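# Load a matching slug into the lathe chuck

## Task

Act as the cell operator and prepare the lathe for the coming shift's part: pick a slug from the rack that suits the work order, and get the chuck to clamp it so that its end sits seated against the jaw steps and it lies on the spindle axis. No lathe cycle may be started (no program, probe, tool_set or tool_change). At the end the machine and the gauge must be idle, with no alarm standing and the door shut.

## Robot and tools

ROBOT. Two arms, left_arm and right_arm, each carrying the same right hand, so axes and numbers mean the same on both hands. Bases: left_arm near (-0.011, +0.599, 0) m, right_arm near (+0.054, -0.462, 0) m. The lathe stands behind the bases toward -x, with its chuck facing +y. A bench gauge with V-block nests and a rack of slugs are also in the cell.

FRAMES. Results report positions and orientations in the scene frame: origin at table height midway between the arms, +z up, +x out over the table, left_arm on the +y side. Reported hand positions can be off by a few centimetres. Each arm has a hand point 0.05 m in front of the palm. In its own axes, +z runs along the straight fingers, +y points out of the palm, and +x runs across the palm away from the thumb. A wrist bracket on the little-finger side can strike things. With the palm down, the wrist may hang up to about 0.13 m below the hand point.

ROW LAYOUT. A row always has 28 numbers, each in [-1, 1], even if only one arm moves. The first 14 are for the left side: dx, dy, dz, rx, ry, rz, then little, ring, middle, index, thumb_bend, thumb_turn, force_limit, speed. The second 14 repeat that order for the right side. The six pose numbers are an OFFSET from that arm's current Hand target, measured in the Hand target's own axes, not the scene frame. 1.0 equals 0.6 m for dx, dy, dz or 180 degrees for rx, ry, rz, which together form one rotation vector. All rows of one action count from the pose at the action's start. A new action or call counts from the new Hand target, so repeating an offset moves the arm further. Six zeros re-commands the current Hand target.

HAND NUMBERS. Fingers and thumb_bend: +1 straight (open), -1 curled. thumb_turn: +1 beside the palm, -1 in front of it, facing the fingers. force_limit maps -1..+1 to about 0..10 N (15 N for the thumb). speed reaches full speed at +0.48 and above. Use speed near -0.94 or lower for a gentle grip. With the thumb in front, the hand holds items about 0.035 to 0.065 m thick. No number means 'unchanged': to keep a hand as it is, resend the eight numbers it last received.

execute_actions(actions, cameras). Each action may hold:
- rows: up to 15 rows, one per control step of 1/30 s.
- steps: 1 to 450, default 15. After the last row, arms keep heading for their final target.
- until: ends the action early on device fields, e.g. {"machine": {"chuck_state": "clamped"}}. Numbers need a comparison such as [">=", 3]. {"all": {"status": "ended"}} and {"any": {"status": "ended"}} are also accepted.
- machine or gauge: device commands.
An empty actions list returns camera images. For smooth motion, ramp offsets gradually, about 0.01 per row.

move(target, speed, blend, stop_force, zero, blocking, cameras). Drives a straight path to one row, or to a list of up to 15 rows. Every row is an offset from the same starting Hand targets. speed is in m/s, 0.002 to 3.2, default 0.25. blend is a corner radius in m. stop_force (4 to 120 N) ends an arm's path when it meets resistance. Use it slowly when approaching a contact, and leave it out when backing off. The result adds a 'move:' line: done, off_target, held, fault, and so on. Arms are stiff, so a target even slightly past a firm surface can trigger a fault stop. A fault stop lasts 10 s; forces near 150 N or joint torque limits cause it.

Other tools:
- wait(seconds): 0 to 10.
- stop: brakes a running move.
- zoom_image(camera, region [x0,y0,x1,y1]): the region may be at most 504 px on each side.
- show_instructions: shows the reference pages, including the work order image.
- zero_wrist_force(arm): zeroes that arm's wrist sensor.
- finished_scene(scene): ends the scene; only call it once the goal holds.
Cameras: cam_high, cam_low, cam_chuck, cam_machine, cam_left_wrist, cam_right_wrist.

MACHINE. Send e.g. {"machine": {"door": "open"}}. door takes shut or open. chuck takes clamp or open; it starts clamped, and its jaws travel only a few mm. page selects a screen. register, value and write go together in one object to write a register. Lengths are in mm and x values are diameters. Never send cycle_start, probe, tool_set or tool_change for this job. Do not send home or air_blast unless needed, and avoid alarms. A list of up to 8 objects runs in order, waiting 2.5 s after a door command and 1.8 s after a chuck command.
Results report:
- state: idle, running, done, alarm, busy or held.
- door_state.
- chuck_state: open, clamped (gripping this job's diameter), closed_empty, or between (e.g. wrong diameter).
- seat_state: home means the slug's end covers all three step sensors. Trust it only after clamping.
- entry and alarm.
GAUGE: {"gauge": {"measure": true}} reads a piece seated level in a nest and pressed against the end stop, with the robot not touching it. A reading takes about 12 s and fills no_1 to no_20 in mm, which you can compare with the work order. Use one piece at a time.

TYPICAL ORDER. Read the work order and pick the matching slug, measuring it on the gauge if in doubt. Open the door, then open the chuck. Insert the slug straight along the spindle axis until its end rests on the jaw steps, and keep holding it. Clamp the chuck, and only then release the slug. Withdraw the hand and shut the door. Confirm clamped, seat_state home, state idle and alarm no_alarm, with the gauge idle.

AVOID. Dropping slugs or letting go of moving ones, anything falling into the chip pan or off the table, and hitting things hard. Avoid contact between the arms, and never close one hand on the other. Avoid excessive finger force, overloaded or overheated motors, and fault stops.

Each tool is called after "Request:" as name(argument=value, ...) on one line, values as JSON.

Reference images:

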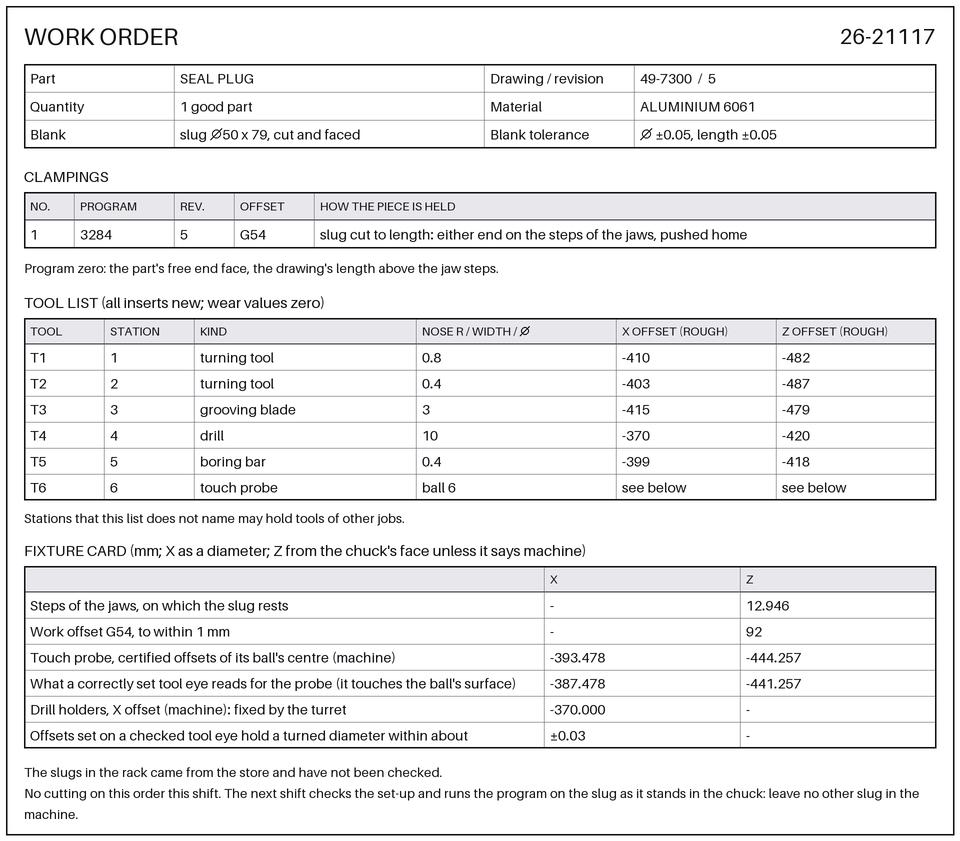

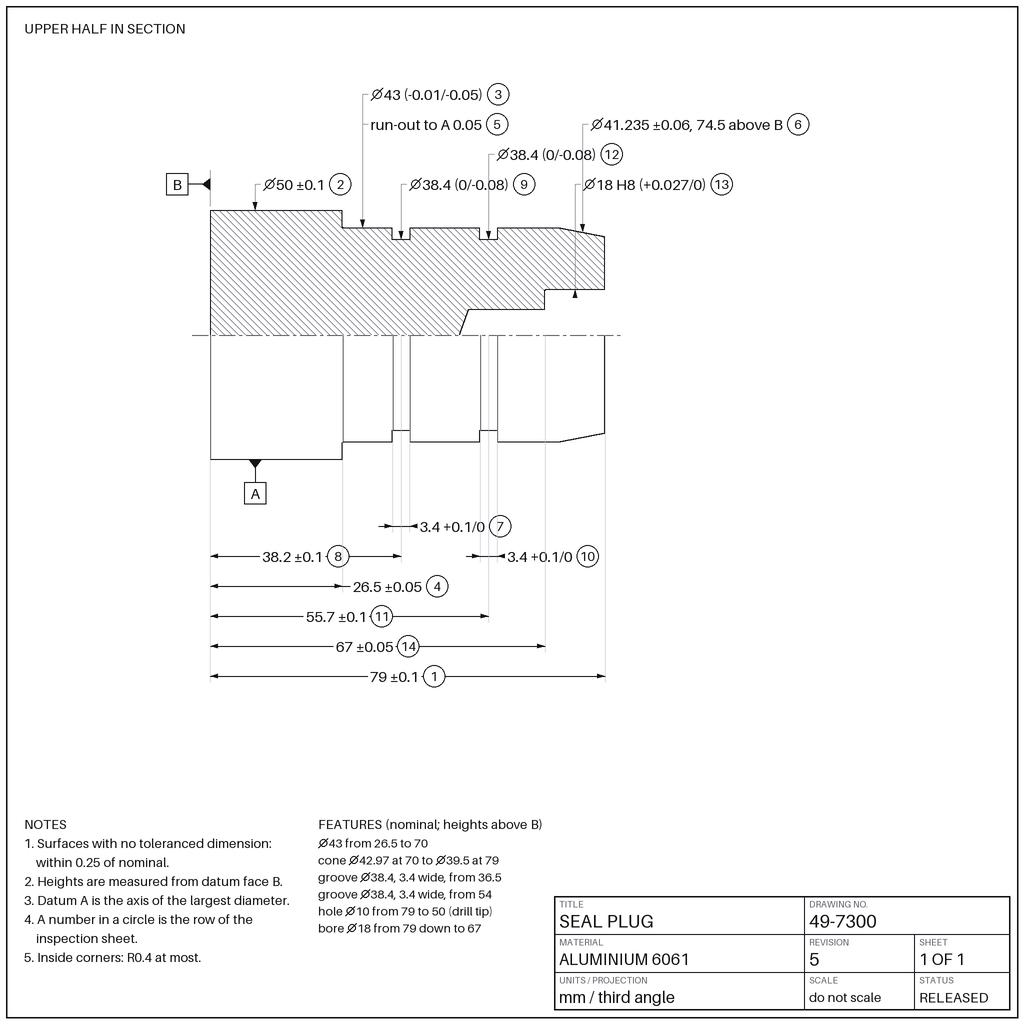

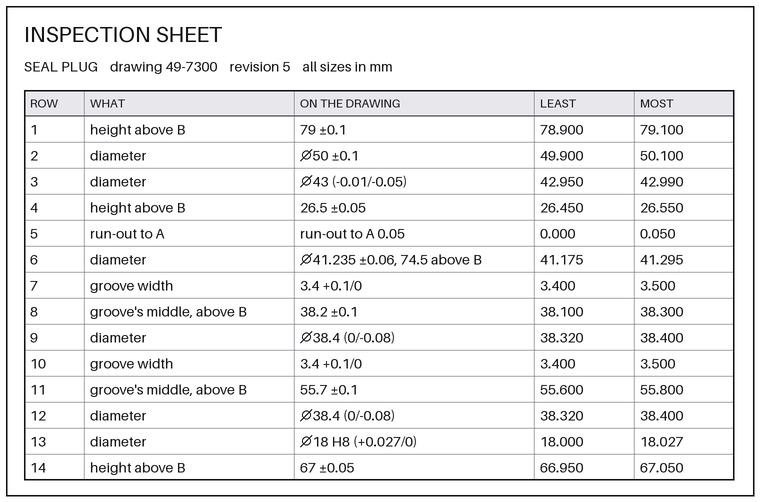

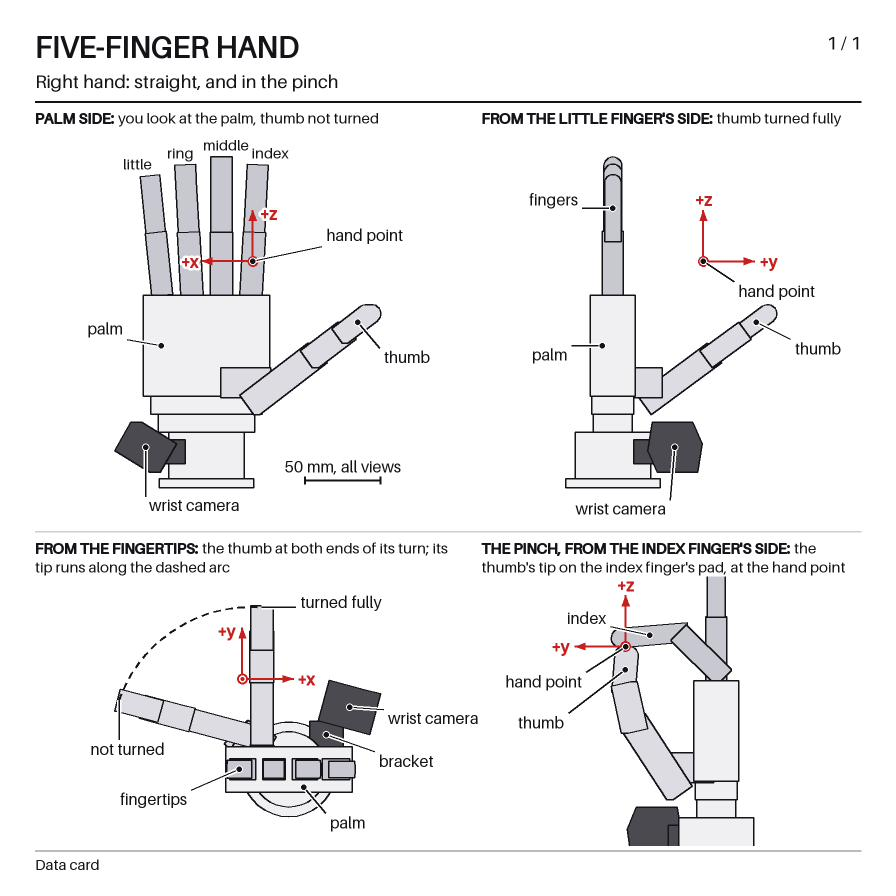

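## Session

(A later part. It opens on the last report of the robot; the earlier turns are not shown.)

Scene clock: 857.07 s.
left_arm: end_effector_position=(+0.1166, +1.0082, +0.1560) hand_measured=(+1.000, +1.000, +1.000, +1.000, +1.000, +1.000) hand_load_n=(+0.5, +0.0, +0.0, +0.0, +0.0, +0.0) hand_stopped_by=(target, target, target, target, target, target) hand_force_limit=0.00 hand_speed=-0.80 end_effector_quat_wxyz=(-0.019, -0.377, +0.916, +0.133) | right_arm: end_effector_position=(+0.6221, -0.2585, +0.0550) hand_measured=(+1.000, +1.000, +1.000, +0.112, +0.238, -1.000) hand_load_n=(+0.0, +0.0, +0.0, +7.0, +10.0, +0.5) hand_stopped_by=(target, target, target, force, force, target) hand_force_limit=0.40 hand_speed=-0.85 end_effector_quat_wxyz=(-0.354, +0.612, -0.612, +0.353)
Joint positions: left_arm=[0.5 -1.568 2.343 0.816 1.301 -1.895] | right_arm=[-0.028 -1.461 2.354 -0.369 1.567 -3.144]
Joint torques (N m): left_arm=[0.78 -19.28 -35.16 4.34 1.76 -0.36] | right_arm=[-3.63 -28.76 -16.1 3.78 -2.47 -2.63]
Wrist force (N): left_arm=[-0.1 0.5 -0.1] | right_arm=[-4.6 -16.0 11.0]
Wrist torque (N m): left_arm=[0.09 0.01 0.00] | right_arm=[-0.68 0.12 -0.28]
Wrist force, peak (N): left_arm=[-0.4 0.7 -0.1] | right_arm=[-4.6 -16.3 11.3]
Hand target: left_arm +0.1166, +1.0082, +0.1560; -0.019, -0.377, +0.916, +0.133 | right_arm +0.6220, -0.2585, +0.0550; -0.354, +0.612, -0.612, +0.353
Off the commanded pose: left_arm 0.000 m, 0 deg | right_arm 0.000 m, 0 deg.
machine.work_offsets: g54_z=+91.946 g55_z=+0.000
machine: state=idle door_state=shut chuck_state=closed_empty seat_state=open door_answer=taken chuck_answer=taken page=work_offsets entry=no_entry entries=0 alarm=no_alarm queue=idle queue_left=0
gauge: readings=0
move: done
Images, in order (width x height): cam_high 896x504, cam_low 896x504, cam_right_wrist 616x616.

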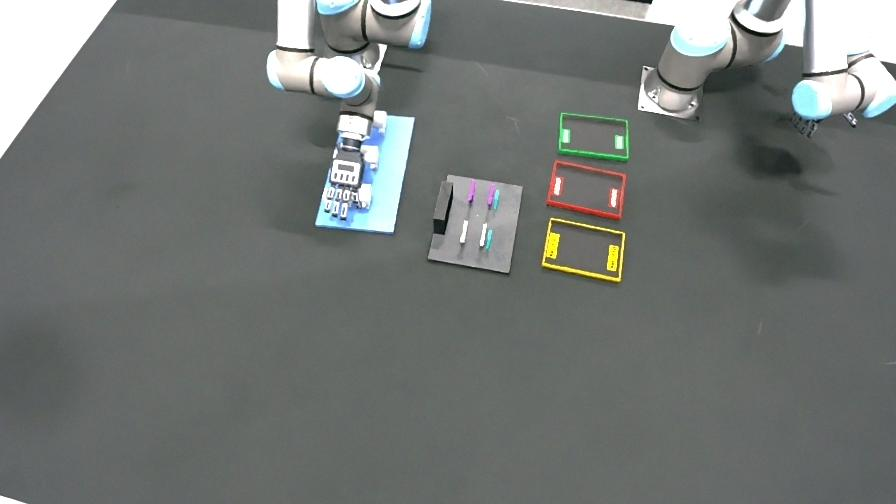

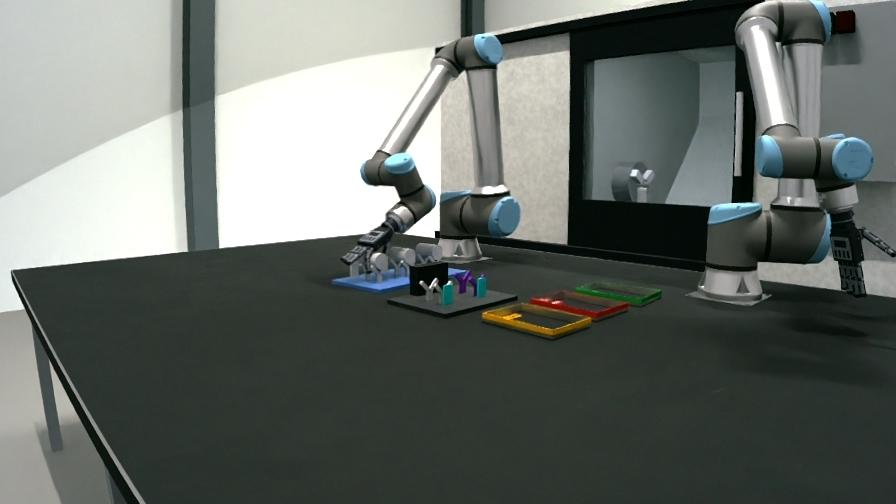

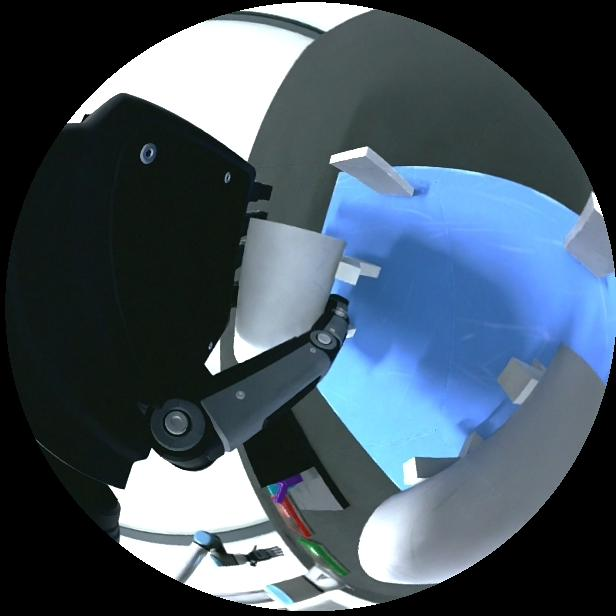

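Request:
move(target=[[0,0,0,0,0,0,1,1,1,1,1,1,0,-0.8, 0,-0.1443,-0.0833,0,0,0,1,1,1,-0.4,-0.3,-1,0.4,-0.85],[0,0,0,0,0,0,1,1,1,1,1,1,0,-0.8, -0.5433,-0.2468,-0.0559,0,0,0,1,1,1,-0.4,-0.3,-1,0.4,-0.85],[0,0,0,0,0,0,1,1,1,1,1,1,0,-0.8, -0.5433,-0.088,0.0358,0,0,0,1,1,1,-0.4,-0.3,-1,0.4,-0.85]], speed=[0.08,0.15,0.12], blend=[0.02,0.02,0], cameras=["cam_high","cam_low","cam_right_wrist"])

Request:
zoom_image(camera="cam_low", region=[380, 200, 520, 340])

Request:
zoom_image(camera="cam_high", region=[410, 160, 530, 280])

Scene clock: 898.90 s.
left_arm: end_effector_position=(+0.1166, +1.0082, +0.1560) hand_measured=(+1.000, +1.000, +1.000, +1.000, +1.000, +1.000) hand_load_n=(+0.0, +0.0, +0.0, +0.0, +0.0, +0.0) hand_stopped_by=(target, target, target, target, target, target) hand_force_limit=0.00 hand_speed=-0.80 end_effector_quat_wxyz=(-0.019, -0.377, +0.916, +0.133) | right_arm: end_effector_position=(+0.6670, +0.0675, +0.0901) hand_measured=(+1.000, +1.000, +1.000, +0.112, +0.240, -1.000) hand_load_n=(+0.0, +0.0, +0.0, +3.0, +12.0, +0.0) hand_stopped_by=(target, target, target, force, force, target) hand_force_limit=0.40 hand_speed=-0.85 end_effector_quat_wxyz=(-0.354, +0.612, -0.612, +0.353)
Joint positions: left_arm=[0.5 -1.568 2.343 0.816 1.301 -1.895] | right_arm=[0.584 -1.147 1.841 -0.08 2.088 -2.807]
Joint torques (N m): left_arm=[1.39 -20.05 -34.94 4.24 1.77 -0.2] | right_arm=[-9.29 -61.33 -38.69 -1.66 -2.15 -1.99]
Wrist force (N): left_arm=[-0.5 0.7 0.0] | right_arm=[-1.4 1.1 5.2]
Wrist torque (N m): left_arm=[0.12 0.06 -0.02] | right_arm=[-0.49 -0.06 -0.08]
Wrist force, peak (N): left_arm=[-0.7 0.7 -0.2] | right_arm=[-4.8 -16.4 11.3]
Hand target: left_arm +0.1166, +1.0082, +0.1560; -0.019, -0.377, +0.916, +0.133 | right_arm +0.6670, +0.0675, +0.0901; -0.354, +0.612, -0.612, +0.353
Off the commanded pose: left_arm 0.000 m, 0 deg | right_arm 0.000 m, 0 deg.
machine.work_offsets: g54_z=+91.946 g55_z=+0.000
machine: state=idle door_state=shut chuck_state=closed_empty seat_state=open door_answer=taken chuck_answer=taken page=work_offsets entry=no_entry entries=0 alarm=no_alarm queue=idle queue_left=0
gauge: readings=0
move: done
Images, in order (width x height): cam_high 896x504, cam_low 896x504, cam_right_wrist 616x616.

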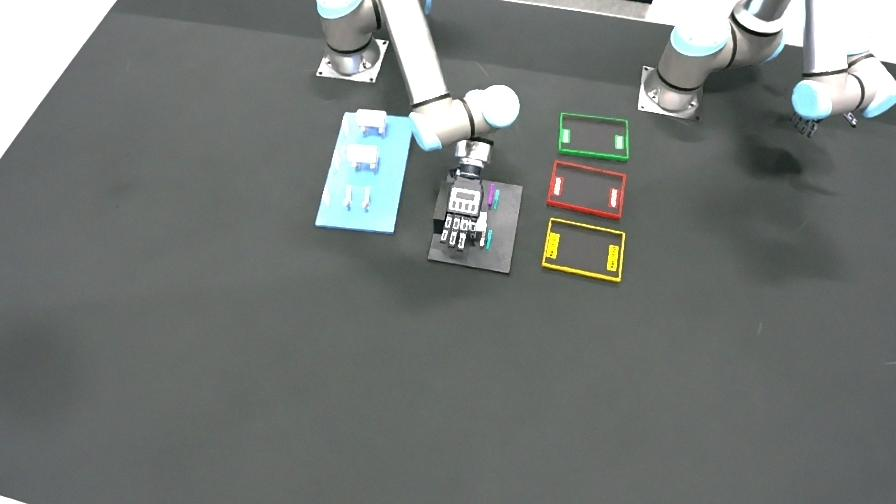

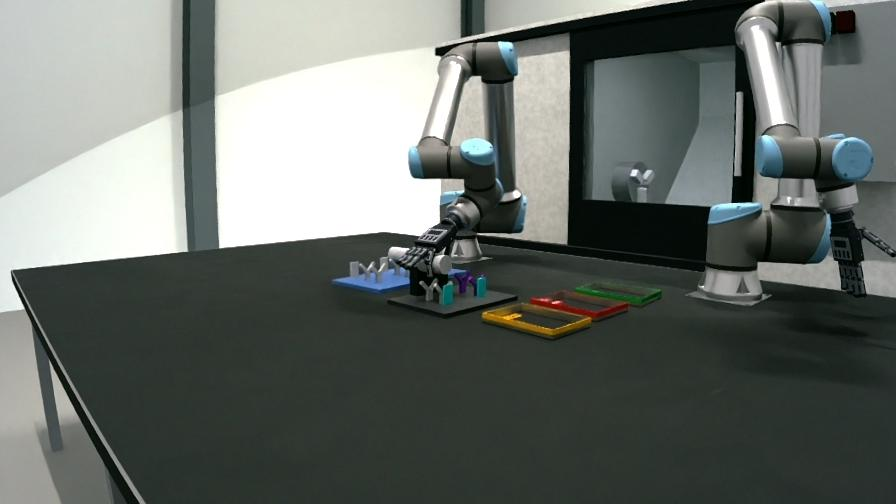

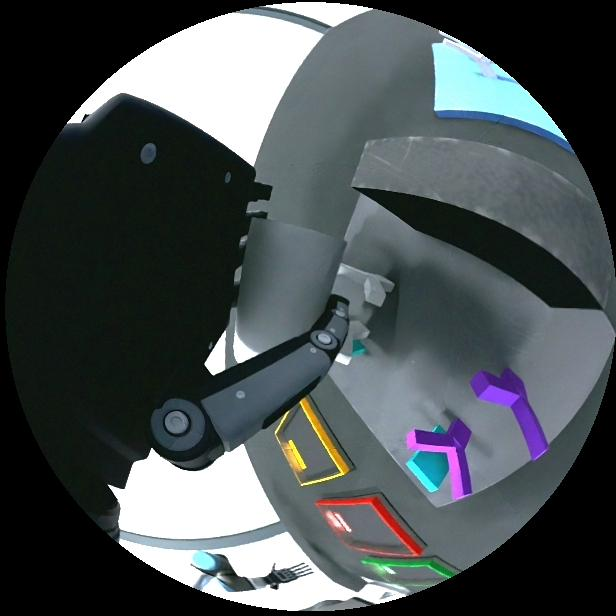

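Scaled by 3.600 from the camera's 896x504 image, which has a finer 1280x720 frame.

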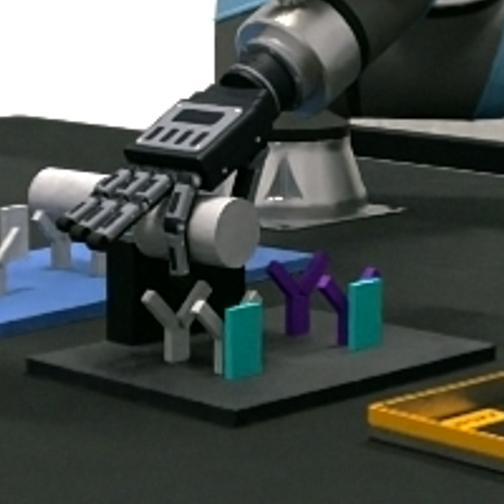

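Scaled by 4.200 from the camera's 896x504 image, which has a finer 1280x720 frame.

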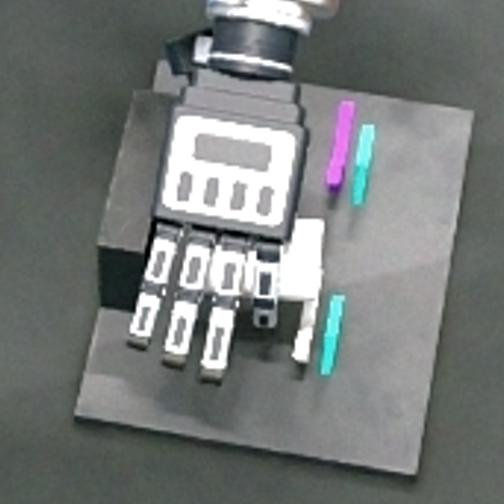

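Request:
move(target=[0,0,0,0,0,0,1,1,1,1,1,1,0,-0.8, 0,0.0534,0.0308,0,0,0,1,1,1,-0.4,-0.3,-1,0.4,-0.85], speed=0.04, stop_force=6, cameras=["cam_high","cam_low","cam_right_wrist"])

Request:
zoom_image(camera="cam_low", region=[380, 200, 520, 340])

Request:
zoom_image(camera="cam_high", region=[410, 160, 530, 280])

Scene clock: 906.40 s.
left_arm: end_effector_position=(+0.1166, +1.0082, +0.1560) hand_measured=(+1.000, +1.000, +1.000, +1.000, +1.000, +1.000) hand_load_n=(+0.0, +0.5, +0.0, +0.0, +0.0, +0.0) hand_stopped_by=(target, target, target, target, target, target) hand_force_limit=0.00 hand_speed=-0.80 end_effector_quat_wxyz=(-0.019, -0.377, +0.916, +0.133) | right_arm: end_effector_position=(+0.6671, +0.0675, +0.0628) hand_measured=(+1.000, +1.000, +1.000, +0.112, +0.240, -1.000) hand_load_n=(+0.0, +0.0, +0.0, +4.0, +11.5, +2.0) hand_stopped_by=(target, target, target, force, force, target) hand_force_limit=0.40 hand_speed=-0.85 end_effector_quat_wxyz=(-0.354, +0.612, -0.612, +0.353)
Joint positions: left_arm=[0.5 -1.568 2.343 0.816 1.301 -1.895] | right_arm=[0.584 -1.117 1.855 -0.126 2.088 -2.807]
Joint torques (N m): left_arm=[0.82 -19.51 -35.32 4.22 1.83 -0.25] | right_arm=[-1.88 -54.88 -37.32 -1.36 0.51 1.94]
Wrist force (N): left_arm=[-0.6 0.1 -0.4] | right_arm=[-1.6 -1.0 6.9]
Wrist torque (N m): left_arm=[0.05 0.08 -0.05] | right_arm=[-0.52 0.02 -0.03]
Wrist force, peak (N): left_arm=[-0.3 0.9 -0.2] | right_arm=[-0.7 -7.7 9.6]
Hand target: left_arm +0.1166, +1.0082, +0.1560; -0.019, -0.377, +0.916, +0.133 | right_arm +0.6671, +0.0675, +0.0628; -0.354, +0.612, -0.612, +0.353 (not the last commanded pose)
Off the commanded pose: left_arm 0.000 m, 0 deg | right_arm 0.010 m, 0 deg.
machine.work_offsets: g54_z=+91.946 g55_z=+0.000
machine: state=idle door_state=shut chuck_state=closed_empty seat_state=open door_answer=taken chuck_answer=taken page=work_offsets entry=no_entry entries=0 alarm=no_alarm queue=idle queue_left=0
gauge: readings=0
move: contact (right_arm)
Images, in order (width x height): cam_high 896x504, cam_low 896x504, cam_right_wrist 616x616.

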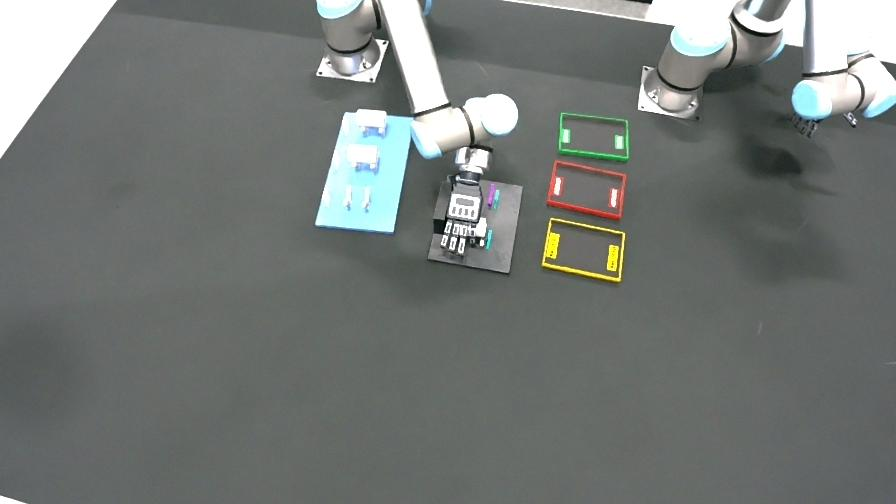

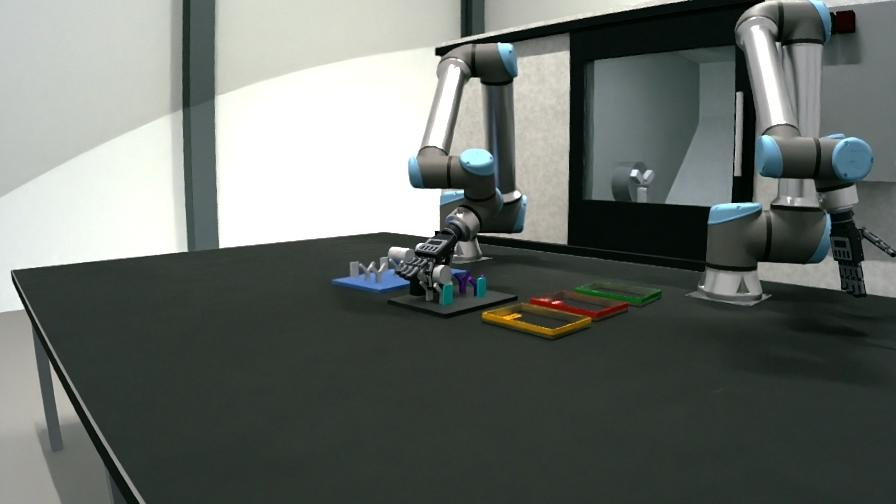

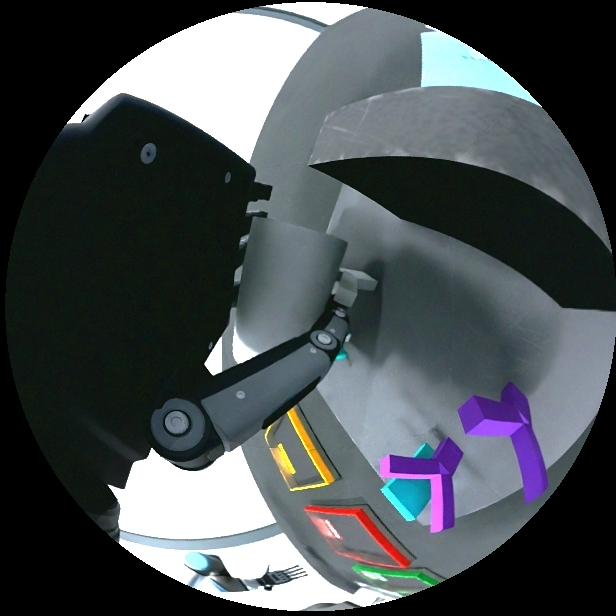

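Scaled by 3.600 from the camera's 896x504 image, which has a finer 1280x720 frame.

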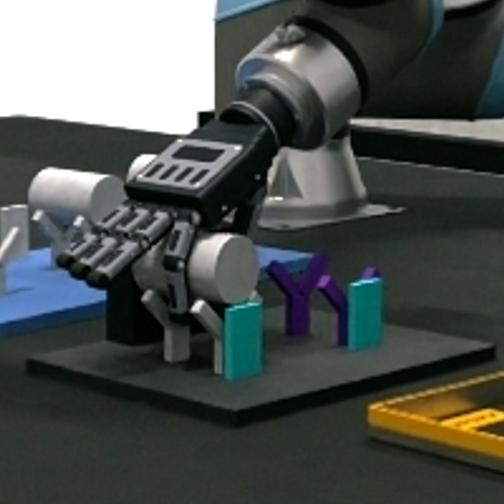

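Scaled by 4.200 from the camera's 896x504 image, which has a finer 1280x720 frame.

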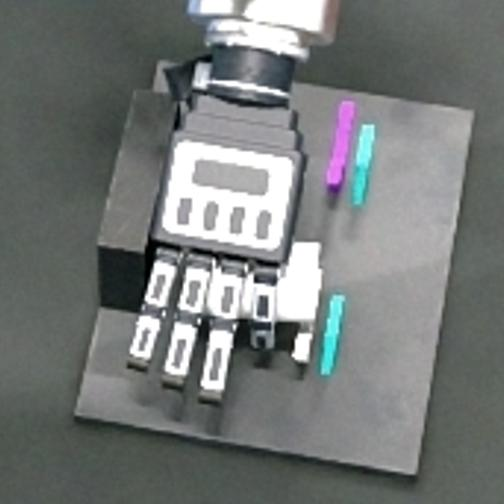

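Request:
move(target=[[0,0,0,0,0,0,1,1,1,1,1,1,0,-0.8, 0,-0.0108,0.0038,0,0,0,1,1,1,-0.4,-0.3,-1,0.4,-0.85]], speed=0.04)

Request:
move(target=[0,0,0,0,0,0,1,1,1,1,1,1,0,-0.8, 0,0.0232,0.0134,0,0,0,1,1,1,-0.4,-0.3,-1,0.4,-0.85], speed=0.03, stop_force=6, cameras=["cam_high","cam_low","cam_right_wrist"])

Request:
zoom_image(camera="cam_low", region=[380, 200, 520, 340])

Request:
zoom_image(camera="cam_high", region=[410, 160, 530, 280])

Scene clock: 919.20 s.
left_arm: end_effector_position=(+0.1166, +1.0082, +0.1560) hand_measured=(+1.000, +1.000, +1.000, +1.000, +1.000, +1.000) hand_load_n=(+0.0, +0.0, +0.0, +0.5, +0.0, +0.0) hand_stopped_by=(target, target, target, target, target, target) hand_force_limit=0.00 hand_speed=-0.80 end_effector_quat_wxyz=(-0.019, -0.377, +0.916, +0.133) | right_arm: end_effector_position=(+0.6724, +0.0675, +0.0673) hand_measured=(+1.000, +1.000, +1.000, +0.112, +0.240, -1.000) hand_load_n=(+0.0, +0.0, +0.0, +3.0, +12.0, +0.5) hand_stopped_by=(target, target, target, force, force, target) hand_force_limit=0.40 hand_speed=-0.85 end_effector_quat_wxyz=(-0.354, +0.612, -0.612, +0.353)
Joint positions: left_arm=[0.5 -1.568 2.343 0.816 1.301 -1.895] | right_arm=[0.579 -1.118 1.846 -0.117 2.084 -2.81]
Joint torques (N m): left_arm=[0.99 -20.09 -35.64 4.27 1.95 -0.39] | right_arm=[6.23 -81.42 -24.38 -1.37 -0.4 -0.94]
Wrist force (N): left_arm=[-0.4 0.5 -0.2] | right_arm=[-1.3 1.1 5.1]
Wrist torque (N m): left_arm=[0.11 0.06 -0.02] | right_arm=[-0.48 -0.06 -0.08]
Wrist force, peak (N): left_arm=[-0.6 0.6 -0.5] | right_arm=[-1.0 -1.0 7.5]
Hand target: left_arm +0.1166, +1.0082, +0.1560; -0.019, -0.377, +0.916, +0.133 | right_arm +0.6723, +0.0675, +0.0672; -0.354, +0.612, -0.612, +0.353
Off the commanded pose: left_arm 0.000 m, 0 deg | right_arm 0.000 m, 0 deg.
machine.work_offsets: g54_z=+91.946 g55_z=+0.000
machine: state=idle door_state=shut chuck_state=closed_empty seat_state=open door_answer=taken chuck_answer=taken page=work_offsets entry=no_entry entries=0 alarm=no_alarm queue=idle queue_left=0
gauge: readings=0
move: done

Scene clock: 920.63 s.
left_arm: end_effector_position=(+0.1166, +1.0082, +0.1560) hand_measured=(+1.000, +1.000, +1.000, +1.000, +1.000, +1.000) hand_load_n=(+0.0, +0.0, +0.0, +0.0, +0.0, +0.0) hand_stopped_by=(target, target, target, target, target, target) hand_force_limit=0.00 hand_speed=-0.80 end_effector_quat_wxyz=(-0.019, -0.377, +0.916, +0.133) | right_arm: end_effector_position=(+0.6723, +0.0675, +0.0578) hand_measured=(+1.000, +1.000, +1.000, +0.112, +0.240, -1.000) hand_load_n=(+0.0, +0.0, +0.0, +2.5, +10.5, +0.0) hand_stopped_by=(target, target, target, force, force, target) hand_force_limit=0.40 hand_speed=-0.85 end_effector_quat_wxyz=(-0.354, +0.612, -0.612, +0.353)
Joint positions: left_arm=[0.5 -1.568 2.343 0.816 1.301 -1.895] | right_arm=[0.579 -1.107 1.851 -0.133 2.084 -2.81]
Joint torques (N m): left_arm=[1.76 -19.9 -34.98 4.24 1.93 -0.54] | right_arm=[3.6 -67.25 -38.79 -2.04 -2.2 -2.45]
Wrist force (N): left_arm=[-0.3 0.5 -0.2] | right_arm=[-1.2 1.2 5.3]
Wrist torque (N m): left_arm=[0.10 0.04 -0.02] | right_arm=[-0.48 -0.08 -0.06]
Wrist force, peak (N): left_arm=[-0.6 0.6 -0.4] | right_arm=[-0.7 -13.9 -1.0]
Hand target: left_arm +0.1166, +1.0082, +0.1560; -0.019, -0.377, +0.916, +0.133 | right_arm +0.6723, +0.0675, +0.0578; -0.354, +0.612, -0.612, +0.353 (not the last commanded pose)
Off the commanded pose: left_arm 0.000 m, 0 deg | right_arm 0.007 m, 0 deg.
machine.work_offsets: g54_z=+91.946 g55_z=+0.000
machine: state=idle door_state=shut chuck_state=closed_empty seat_state=open door_answer=taken chuck_answer=taken page=work_offsets entry=no_entry entries=0 alarm=no_alarm queue=idle queue_left=0
gauge: readings=0
move: contact (right_arm)
Images, in order (width x height): cam_high 896x504, cam_low 896x504, cam_right_wrist 616x616.

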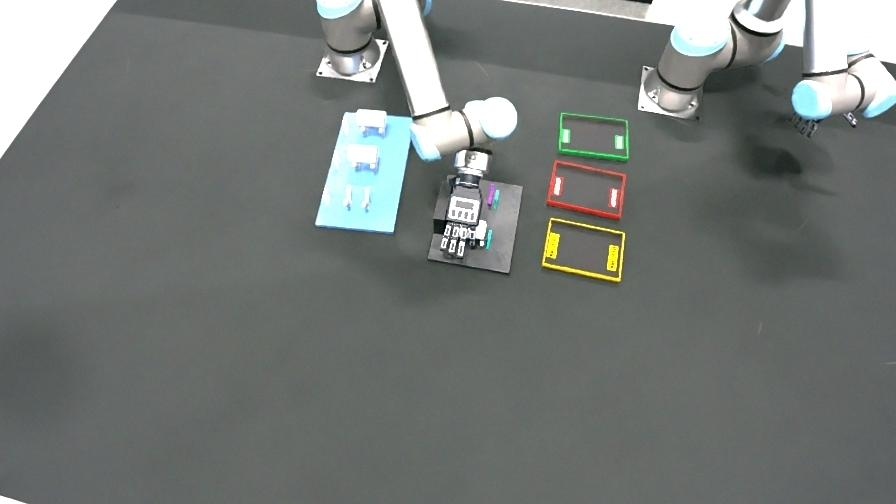

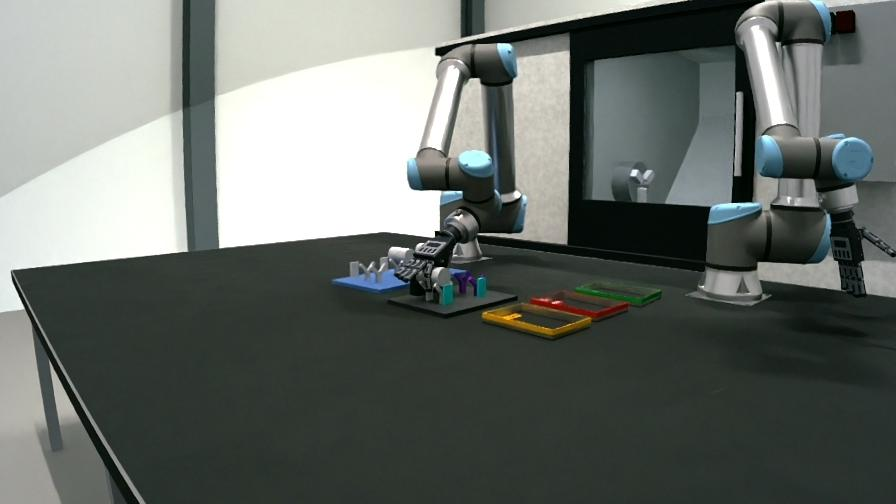

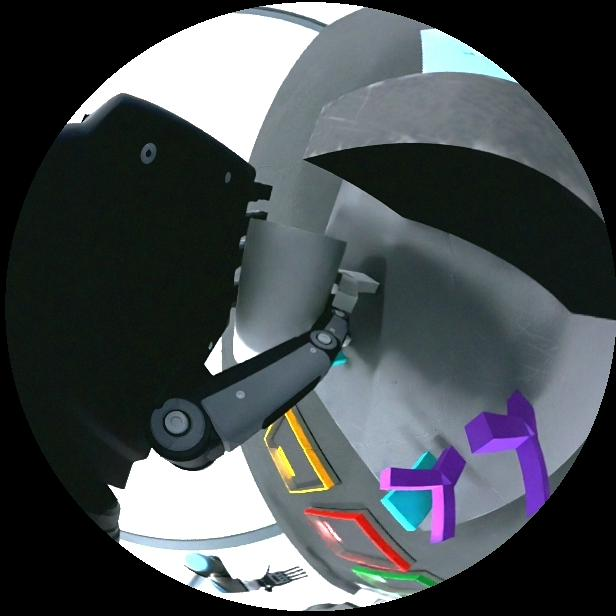

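Scaled by 3.600 from the camera's 896x504 image, which has a finer 1280x720 frame.

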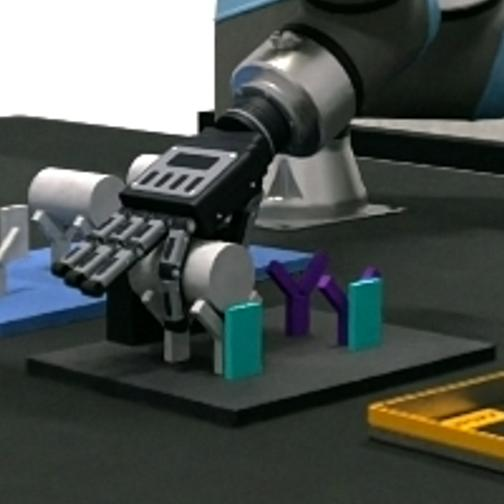

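Scaled by 4.200 from the camera's 896x504 image, which has a finer 1280x720 frame.

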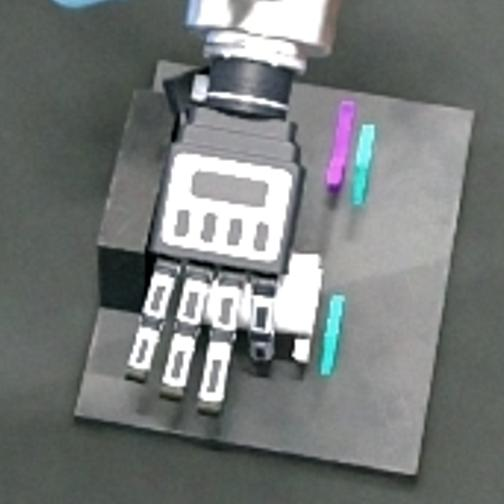

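Request:
move(target=[0,0,0,0,0,0,1,1,1,1,1,1,0,-0.8, -0.0167,0,0,0,0,0,1,1,1,-0.4,-0.3,-1,0.4,-0.85], speed=0.01, stop_force=5, cameras=["cam_high","cam_low","cam_right_wrist"])

Request:
zoom_image(camera="cam_high", region=[410, 160, 530, 280])

Scene clock: 928.60 s.
left_arm: end_effector_position=(+0.1166, +1.0082, +0.1560) hand_measured=(+1.000, +1.000, +1.000, +1.000, +1.000, +1.000) hand_load_n=(+0.0, +0.0, +0.0, +0.0, +0.0, +0.0) hand_stopped_by=(target, target, target, target, target, target) hand_force_limit=0.00 hand_speed=-0.80 end_effector_quat_wxyz=(-0.019, -0.377, +0.916, +0.133) | right_arm: end_effector_position=(+0.6723, +0.0776, +0.0578) hand_measured=(+1.000, +1.000, +1.000, +0.112, +0.240, -1.000) hand_load_n=(+0.0, +0.0, +0.0, +2.5, +10.5, -1.5) hand_stopped_by=(target, target, target, force, force, target) hand_force_limit=0.40 hand_speed=-0.85 end_effector_quat_wxyz=(-0.354, +0.612, -0.612, +0.353)
Joint positions: left_arm=[0.5 -1.568 2.343 0.816 1.301 -1.895] | right_arm=[0.592 -1.096 1.833 -0.122 2.095 -2.801]
Joint torques (N m): left_arm=[1.26 -18.97 -35.08 4.26 2 -0.47] | right_arm=[7.2 -63.65 -32.7 -0.05 -0.69 2.3]
Wrist force (N): left_arm=[-0.2 0.2 -0.1] | right_arm=[3.9 -0.2 3.4]
Wrist torque (N m): left_arm=[0.04 0.03 -0.02] | right_arm=[-0.38 -0.06 0.05]
Wrist force, peak (N): left_arm=[-1.0 0.7 -0.2] | right_arm=[-1.5 1.1 5.6]
Hand target: left_arm +0.1166, +1.0082, +0.1560; -0.019, -0.377, +0.916, +0.133 | right_arm +0.6723, +0.0776, +0.0578; -0.354, +0.612, -0.612, +0.353
Off the commanded pose: left_arm 0.000 m, 0 deg | right_arm 0.000 m, 0 deg.
machine.work_offsets: g54_z=+91.946 g55_z=+0.000
machine: state=idle door_state=shut chuck_state=closed_empty seat_state=open door_answer=taken chuck_answer=taken page=work_offsets entry=no_entry entries=0 alarm=no_alarm queue=idle queue_left=0
gauge: readings=0
move: contact (right_arm)
Images, in order (width x height): cam_high 896x504, cam_low 896x504, cam_right_wrist 616x616.

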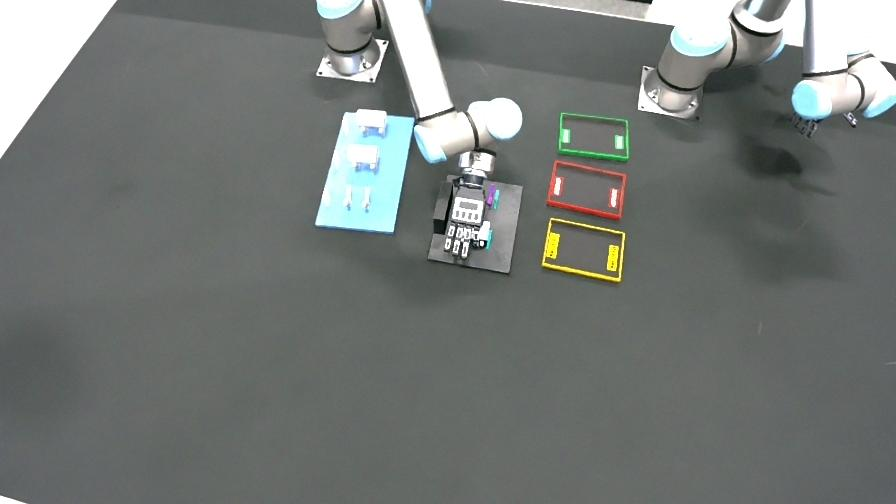

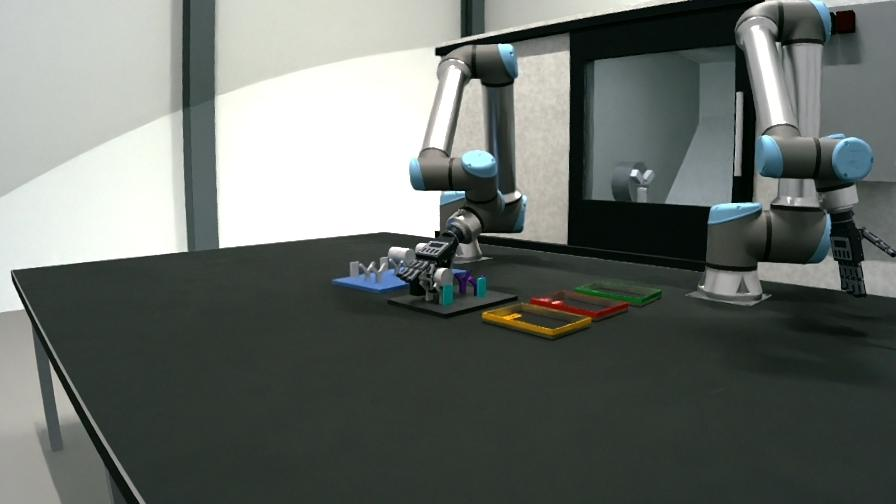

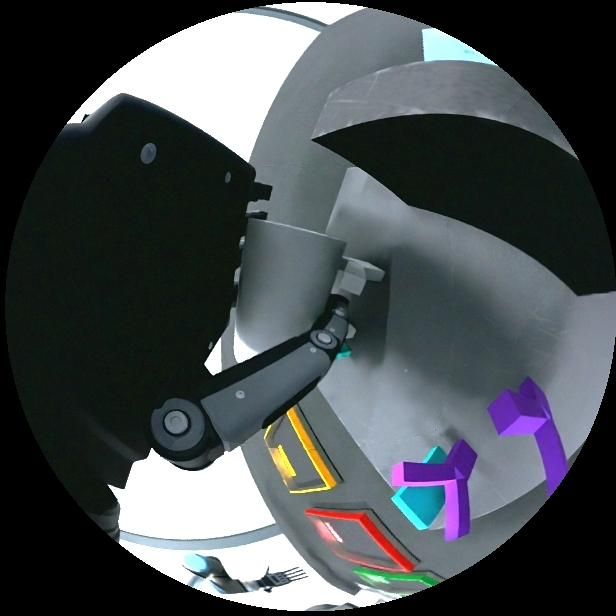

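Scaled by 4.200 from the camera's 896x504 image, which has a finer 1280x720 frame.

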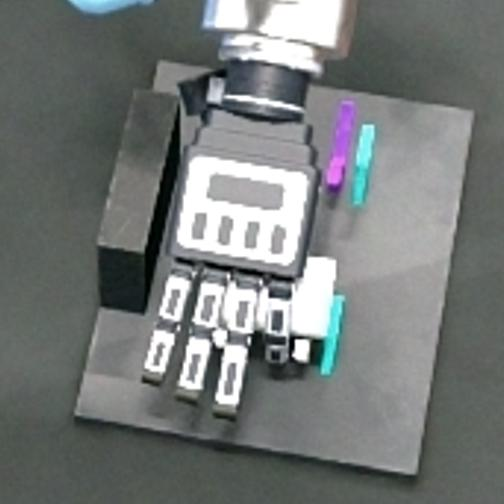

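Request:
move(target=[0,0,0,0,0,0,1,1,1,1,1,1,0,-0.8, 0,0,0,0,0,0,1,1,1,1,1,-1,0,-0.4], speed=0.03)

Request:
move(target=[0,0,0,0,0,0,1,1,1,1,1,1,0,-0.8, 0,-0.0173,-0.01,0,0,0,1,1,1,1,1,-1,0,-0.4], speed=0.05)

Request:
execute_actions(actions=[{"gauge":{"measure":true},"steps":400,"until":{"gauge":{"state":"idle"}}}], cameras=["cam_low","cam_high"])

Scene clock: 935.77 s.
left_arm: end_effector_position=(+0.1166, +1.0082, +0.1560) hand_measured=(+1.000, +1.000, +1.000, +1.000, +1.000, +1.000) hand_load_n=(+0.0, +0.0, +0.0, +0.0, +0.0, +0.0) hand_stopped_by=(target, target, target, target, target, target) hand_force_limit=0.00 hand_speed=-0.80 end_effector_quat_wxyz=(-0.019, -0.377, +0.916, +0.133) | right_arm: end_effector_position=(+0.6723, +0.0776, +0.0578) hand_measured=(+1.000, +1.000, +1.000, +1.000, +1.000, -1.000) hand_load_n=(+0.0, +0.0, -0.5, -0.5, +0.0, +0.0) hand_stopped_by=(target, target, target, target, target, target) hand_force_limit=0.00 hand_speed=-0.40 end_effector_quat_wxyz=(-0.354, +0.612, -0.612, +0.353)
Joint positions: left_arm=[0.5 -1.568 2.343 0.816 1.301 -1.895] | right_arm=[0.592 -1.096 1.833 -0.122 2.095 -2.801]
Joint torques (N m): left_arm=[0.87 -19.62 -35.2 4.18 2.04 -0.33] | right_arm=[2.46 -61.55 -35.17 0.82 1.46 1.49]
Wrist force (N): left_arm=[-0.4 0.4 -0.3] | right_arm=[-1.4 -2.3 3.3]
Wrist torque (N m): left_arm=[0.10 0.05 -0.02] | right_arm=[-0.47 -0.04 -0.11]
Wrist force, peak (N): left_arm=[-0.3 0.9 -0.4] | right_arm=[4.0 -0.4 3.9]
Hand target: left_arm +0.1166, +1.0082, +0.1560; -0.019, -0.377, +0.916, +0.133 | right_arm +0.6723, +0.0776, +0.0578; -0.354, +0.612, -0.612, +0.353
Off the commanded pose: left_arm 0.000 m, 0 deg | right_arm 0.000 m, 0 deg.
machine.work_offsets: g54_z=+91.946 g55_z=+0.000
machine: state=idle door_state=shut chuck_state=closed_empty seat_state=open door_answer=taken chuck_answer=taken page=work_offsets entry=no_entry entries=0 alarm=no_alarm queue=idle queue_left=0
gauge: readings=0
move: done

Scene clock: 936.47 s.
left_arm: end_effector_position=(+0.1166, +1.0082, +0.1560) hand_measured=(+1.000, +1.000, +1.000, +1.000, +1.000, +1.000) hand_load_n=(+0.0, +0.0, +0.0, +0.0, +0.0, +0.0) hand_stopped_by=(target, target, target, target, target, target) hand_force_limit=0.00 hand_speed=-0.80 end_effector_quat_wxyz=(-0.019, -0.377, +0.916, +0.133) | right_arm: end_effector_position=(+0.6723, +0.0776, +0.0700) hand_measured=(+1.000, +1.000, +1.000, +1.000, +1.000, -1.000) hand_load_n=(+0.0, +0.0, +0.0, +0.0, +0.0, +0.0) hand_stopped_by=(target, target, target, target, target, target) hand_force_limit=0.00 hand_speed=-0.40 end_effector_quat_wxyz=(-0.354, +0.612, -0.612, +0.353)
Joint positions: left_arm=[0.5 -1.568 2.343 0.816 1.301 -1.895] | right_arm=[0.592 -1.11 1.827 -0.102 2.095 -2.801]
Joint torques (N m): left_arm=[1.06 -19.63 -35.23 4.32 1.99 -0.47] | right_arm=[-4.76 -55.6 -26.58 -1.18 1.64 0.1]
Wrist force (N): left_arm=[-0.5 0.7 0.0] | right_arm=[-1.3 -2.3 3.4]
Wrist torque (N m): left_arm=[0.11 0.06 -0.02] | right_arm=[-0.47 -0.07 -0.10]
Wrist force, peak (N): left_arm=[-0.5 0.7 0.0] | right_arm=[-1.3 -2.4 3.5]
Hand target: left_arm +0.1166, +1.0082, +0.1560; -0.019, -0.377, +0.916, +0.133 | right_arm +0.6723, +0.0776, +0.0698; -0.354, +0.612, -0.612, +0.353
Off the commanded pose: left_arm 0.000 m, 0 deg | right_arm 0.000 m, 0 deg.
machine.work_offsets: g54_z=+91.946 g55_z=+0.000
machine: state=idle door_state=shut chuck_state=closed_empty seat_state=open door_answer=taken chuck_answer=taken page=work_offsets entry=no_entry entries=0 alarm=no_alarm queue=idle queue_left=0
gauge: readings=0
move: done

Scene clock: 948.67 s.
left_arm: end_effector_position=(+0.1166, +1.0082, +0.1560) hand_measured=(+1.000, +1.000, +1.000, +1.000, +1.000, +1.000) hand_load_n=(+0.0, +0.0, +0.0, +0.0, +0.0, +0.0) hand_stopped_by=(target, target, target, target, target, target) hand_force_limit=0.00 hand_speed=-0.80 end_effector_quat_wxyz=(-0.019, -0.377, +0.916, +0.133) | right_arm: end_effector_position=(+0.6723, +0.0776, +0.0698) hand_measured=(+1.000, +1.000, +1.000, +1.000, +1.000, -1.000) hand_load_n=(+0.0, +0.0, -0.5, +0.0, +0.0, +0.0) hand_stopped_by=(target, target, target, target, target, target) hand_force_limit=0.00 hand_speed=-0.40 end_effector_quat_wxyz=(-0.354, +0.612, -0.612, +0.353)
Joint positions: left_arm=[0.5 -1.568 2.343 0.816 1.301 -1.895] | right_arm=[0.592 -1.109 1.827 -0.102 2.095 -2.801]
Joint torques (N m): left_arm=[1.86 -19.86 -35.29 4.23 2.14 -0.45] | right_arm=[-9.13 -53.32 -20 -1.63 2.23 -1.89]
Wrist force (N): left_arm=[-0.3 0.3 -0.4] | right_arm=[-1.3 -2.3 3.1]
Wrist torque (N m): left_arm=[0.07 0.03 -0.02] | right_arm=[-0.45 -0.06 -0.10]
Wrist force, peak (N): left_arm=[-0.7 0.6 -0.1] | right_arm=[-1.5 -2.5 3.6]
Hand target: left_arm +0.1166, +1.0082, +0.1560; -0.019, -0.377, +0.916, +0.133 | right_arm +0.6723, +0.0776, +0.0698; -0.354, +0.612, -0.612, +0.353
Off the commanded pose: left_arm 0.000 m, 0 deg | right_arm 0.000 m, 0 deg.
machine.work_offsets: g54_z=+91.946 g55_z=+0.000
machine: state=idle door_state=shut chuck_state=closed_empty seat_state=open door_answer=taken chuck_answer=taken page=work_offsets entry=no_entry entries=0 alarm=no_alarm queue=idle queue_left=0
gauge: message=started readings=1 no_1=79.000 no_2=49.991 no_3=49.990 no_4=79.002 no_5=0.001 no_6=49.994 no_9=49.991 no_12=49.992 no_14=78.998
Images, in order (width x height): cam_high 896x504, cam_low 896x504.

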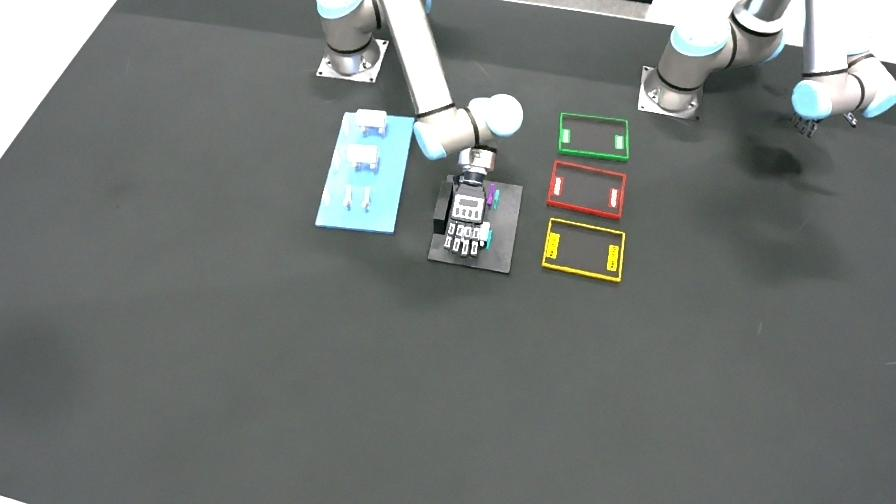

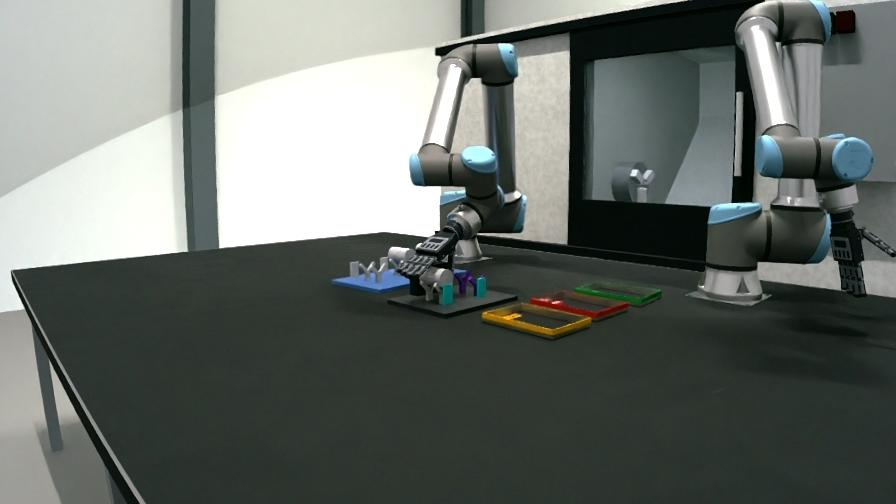

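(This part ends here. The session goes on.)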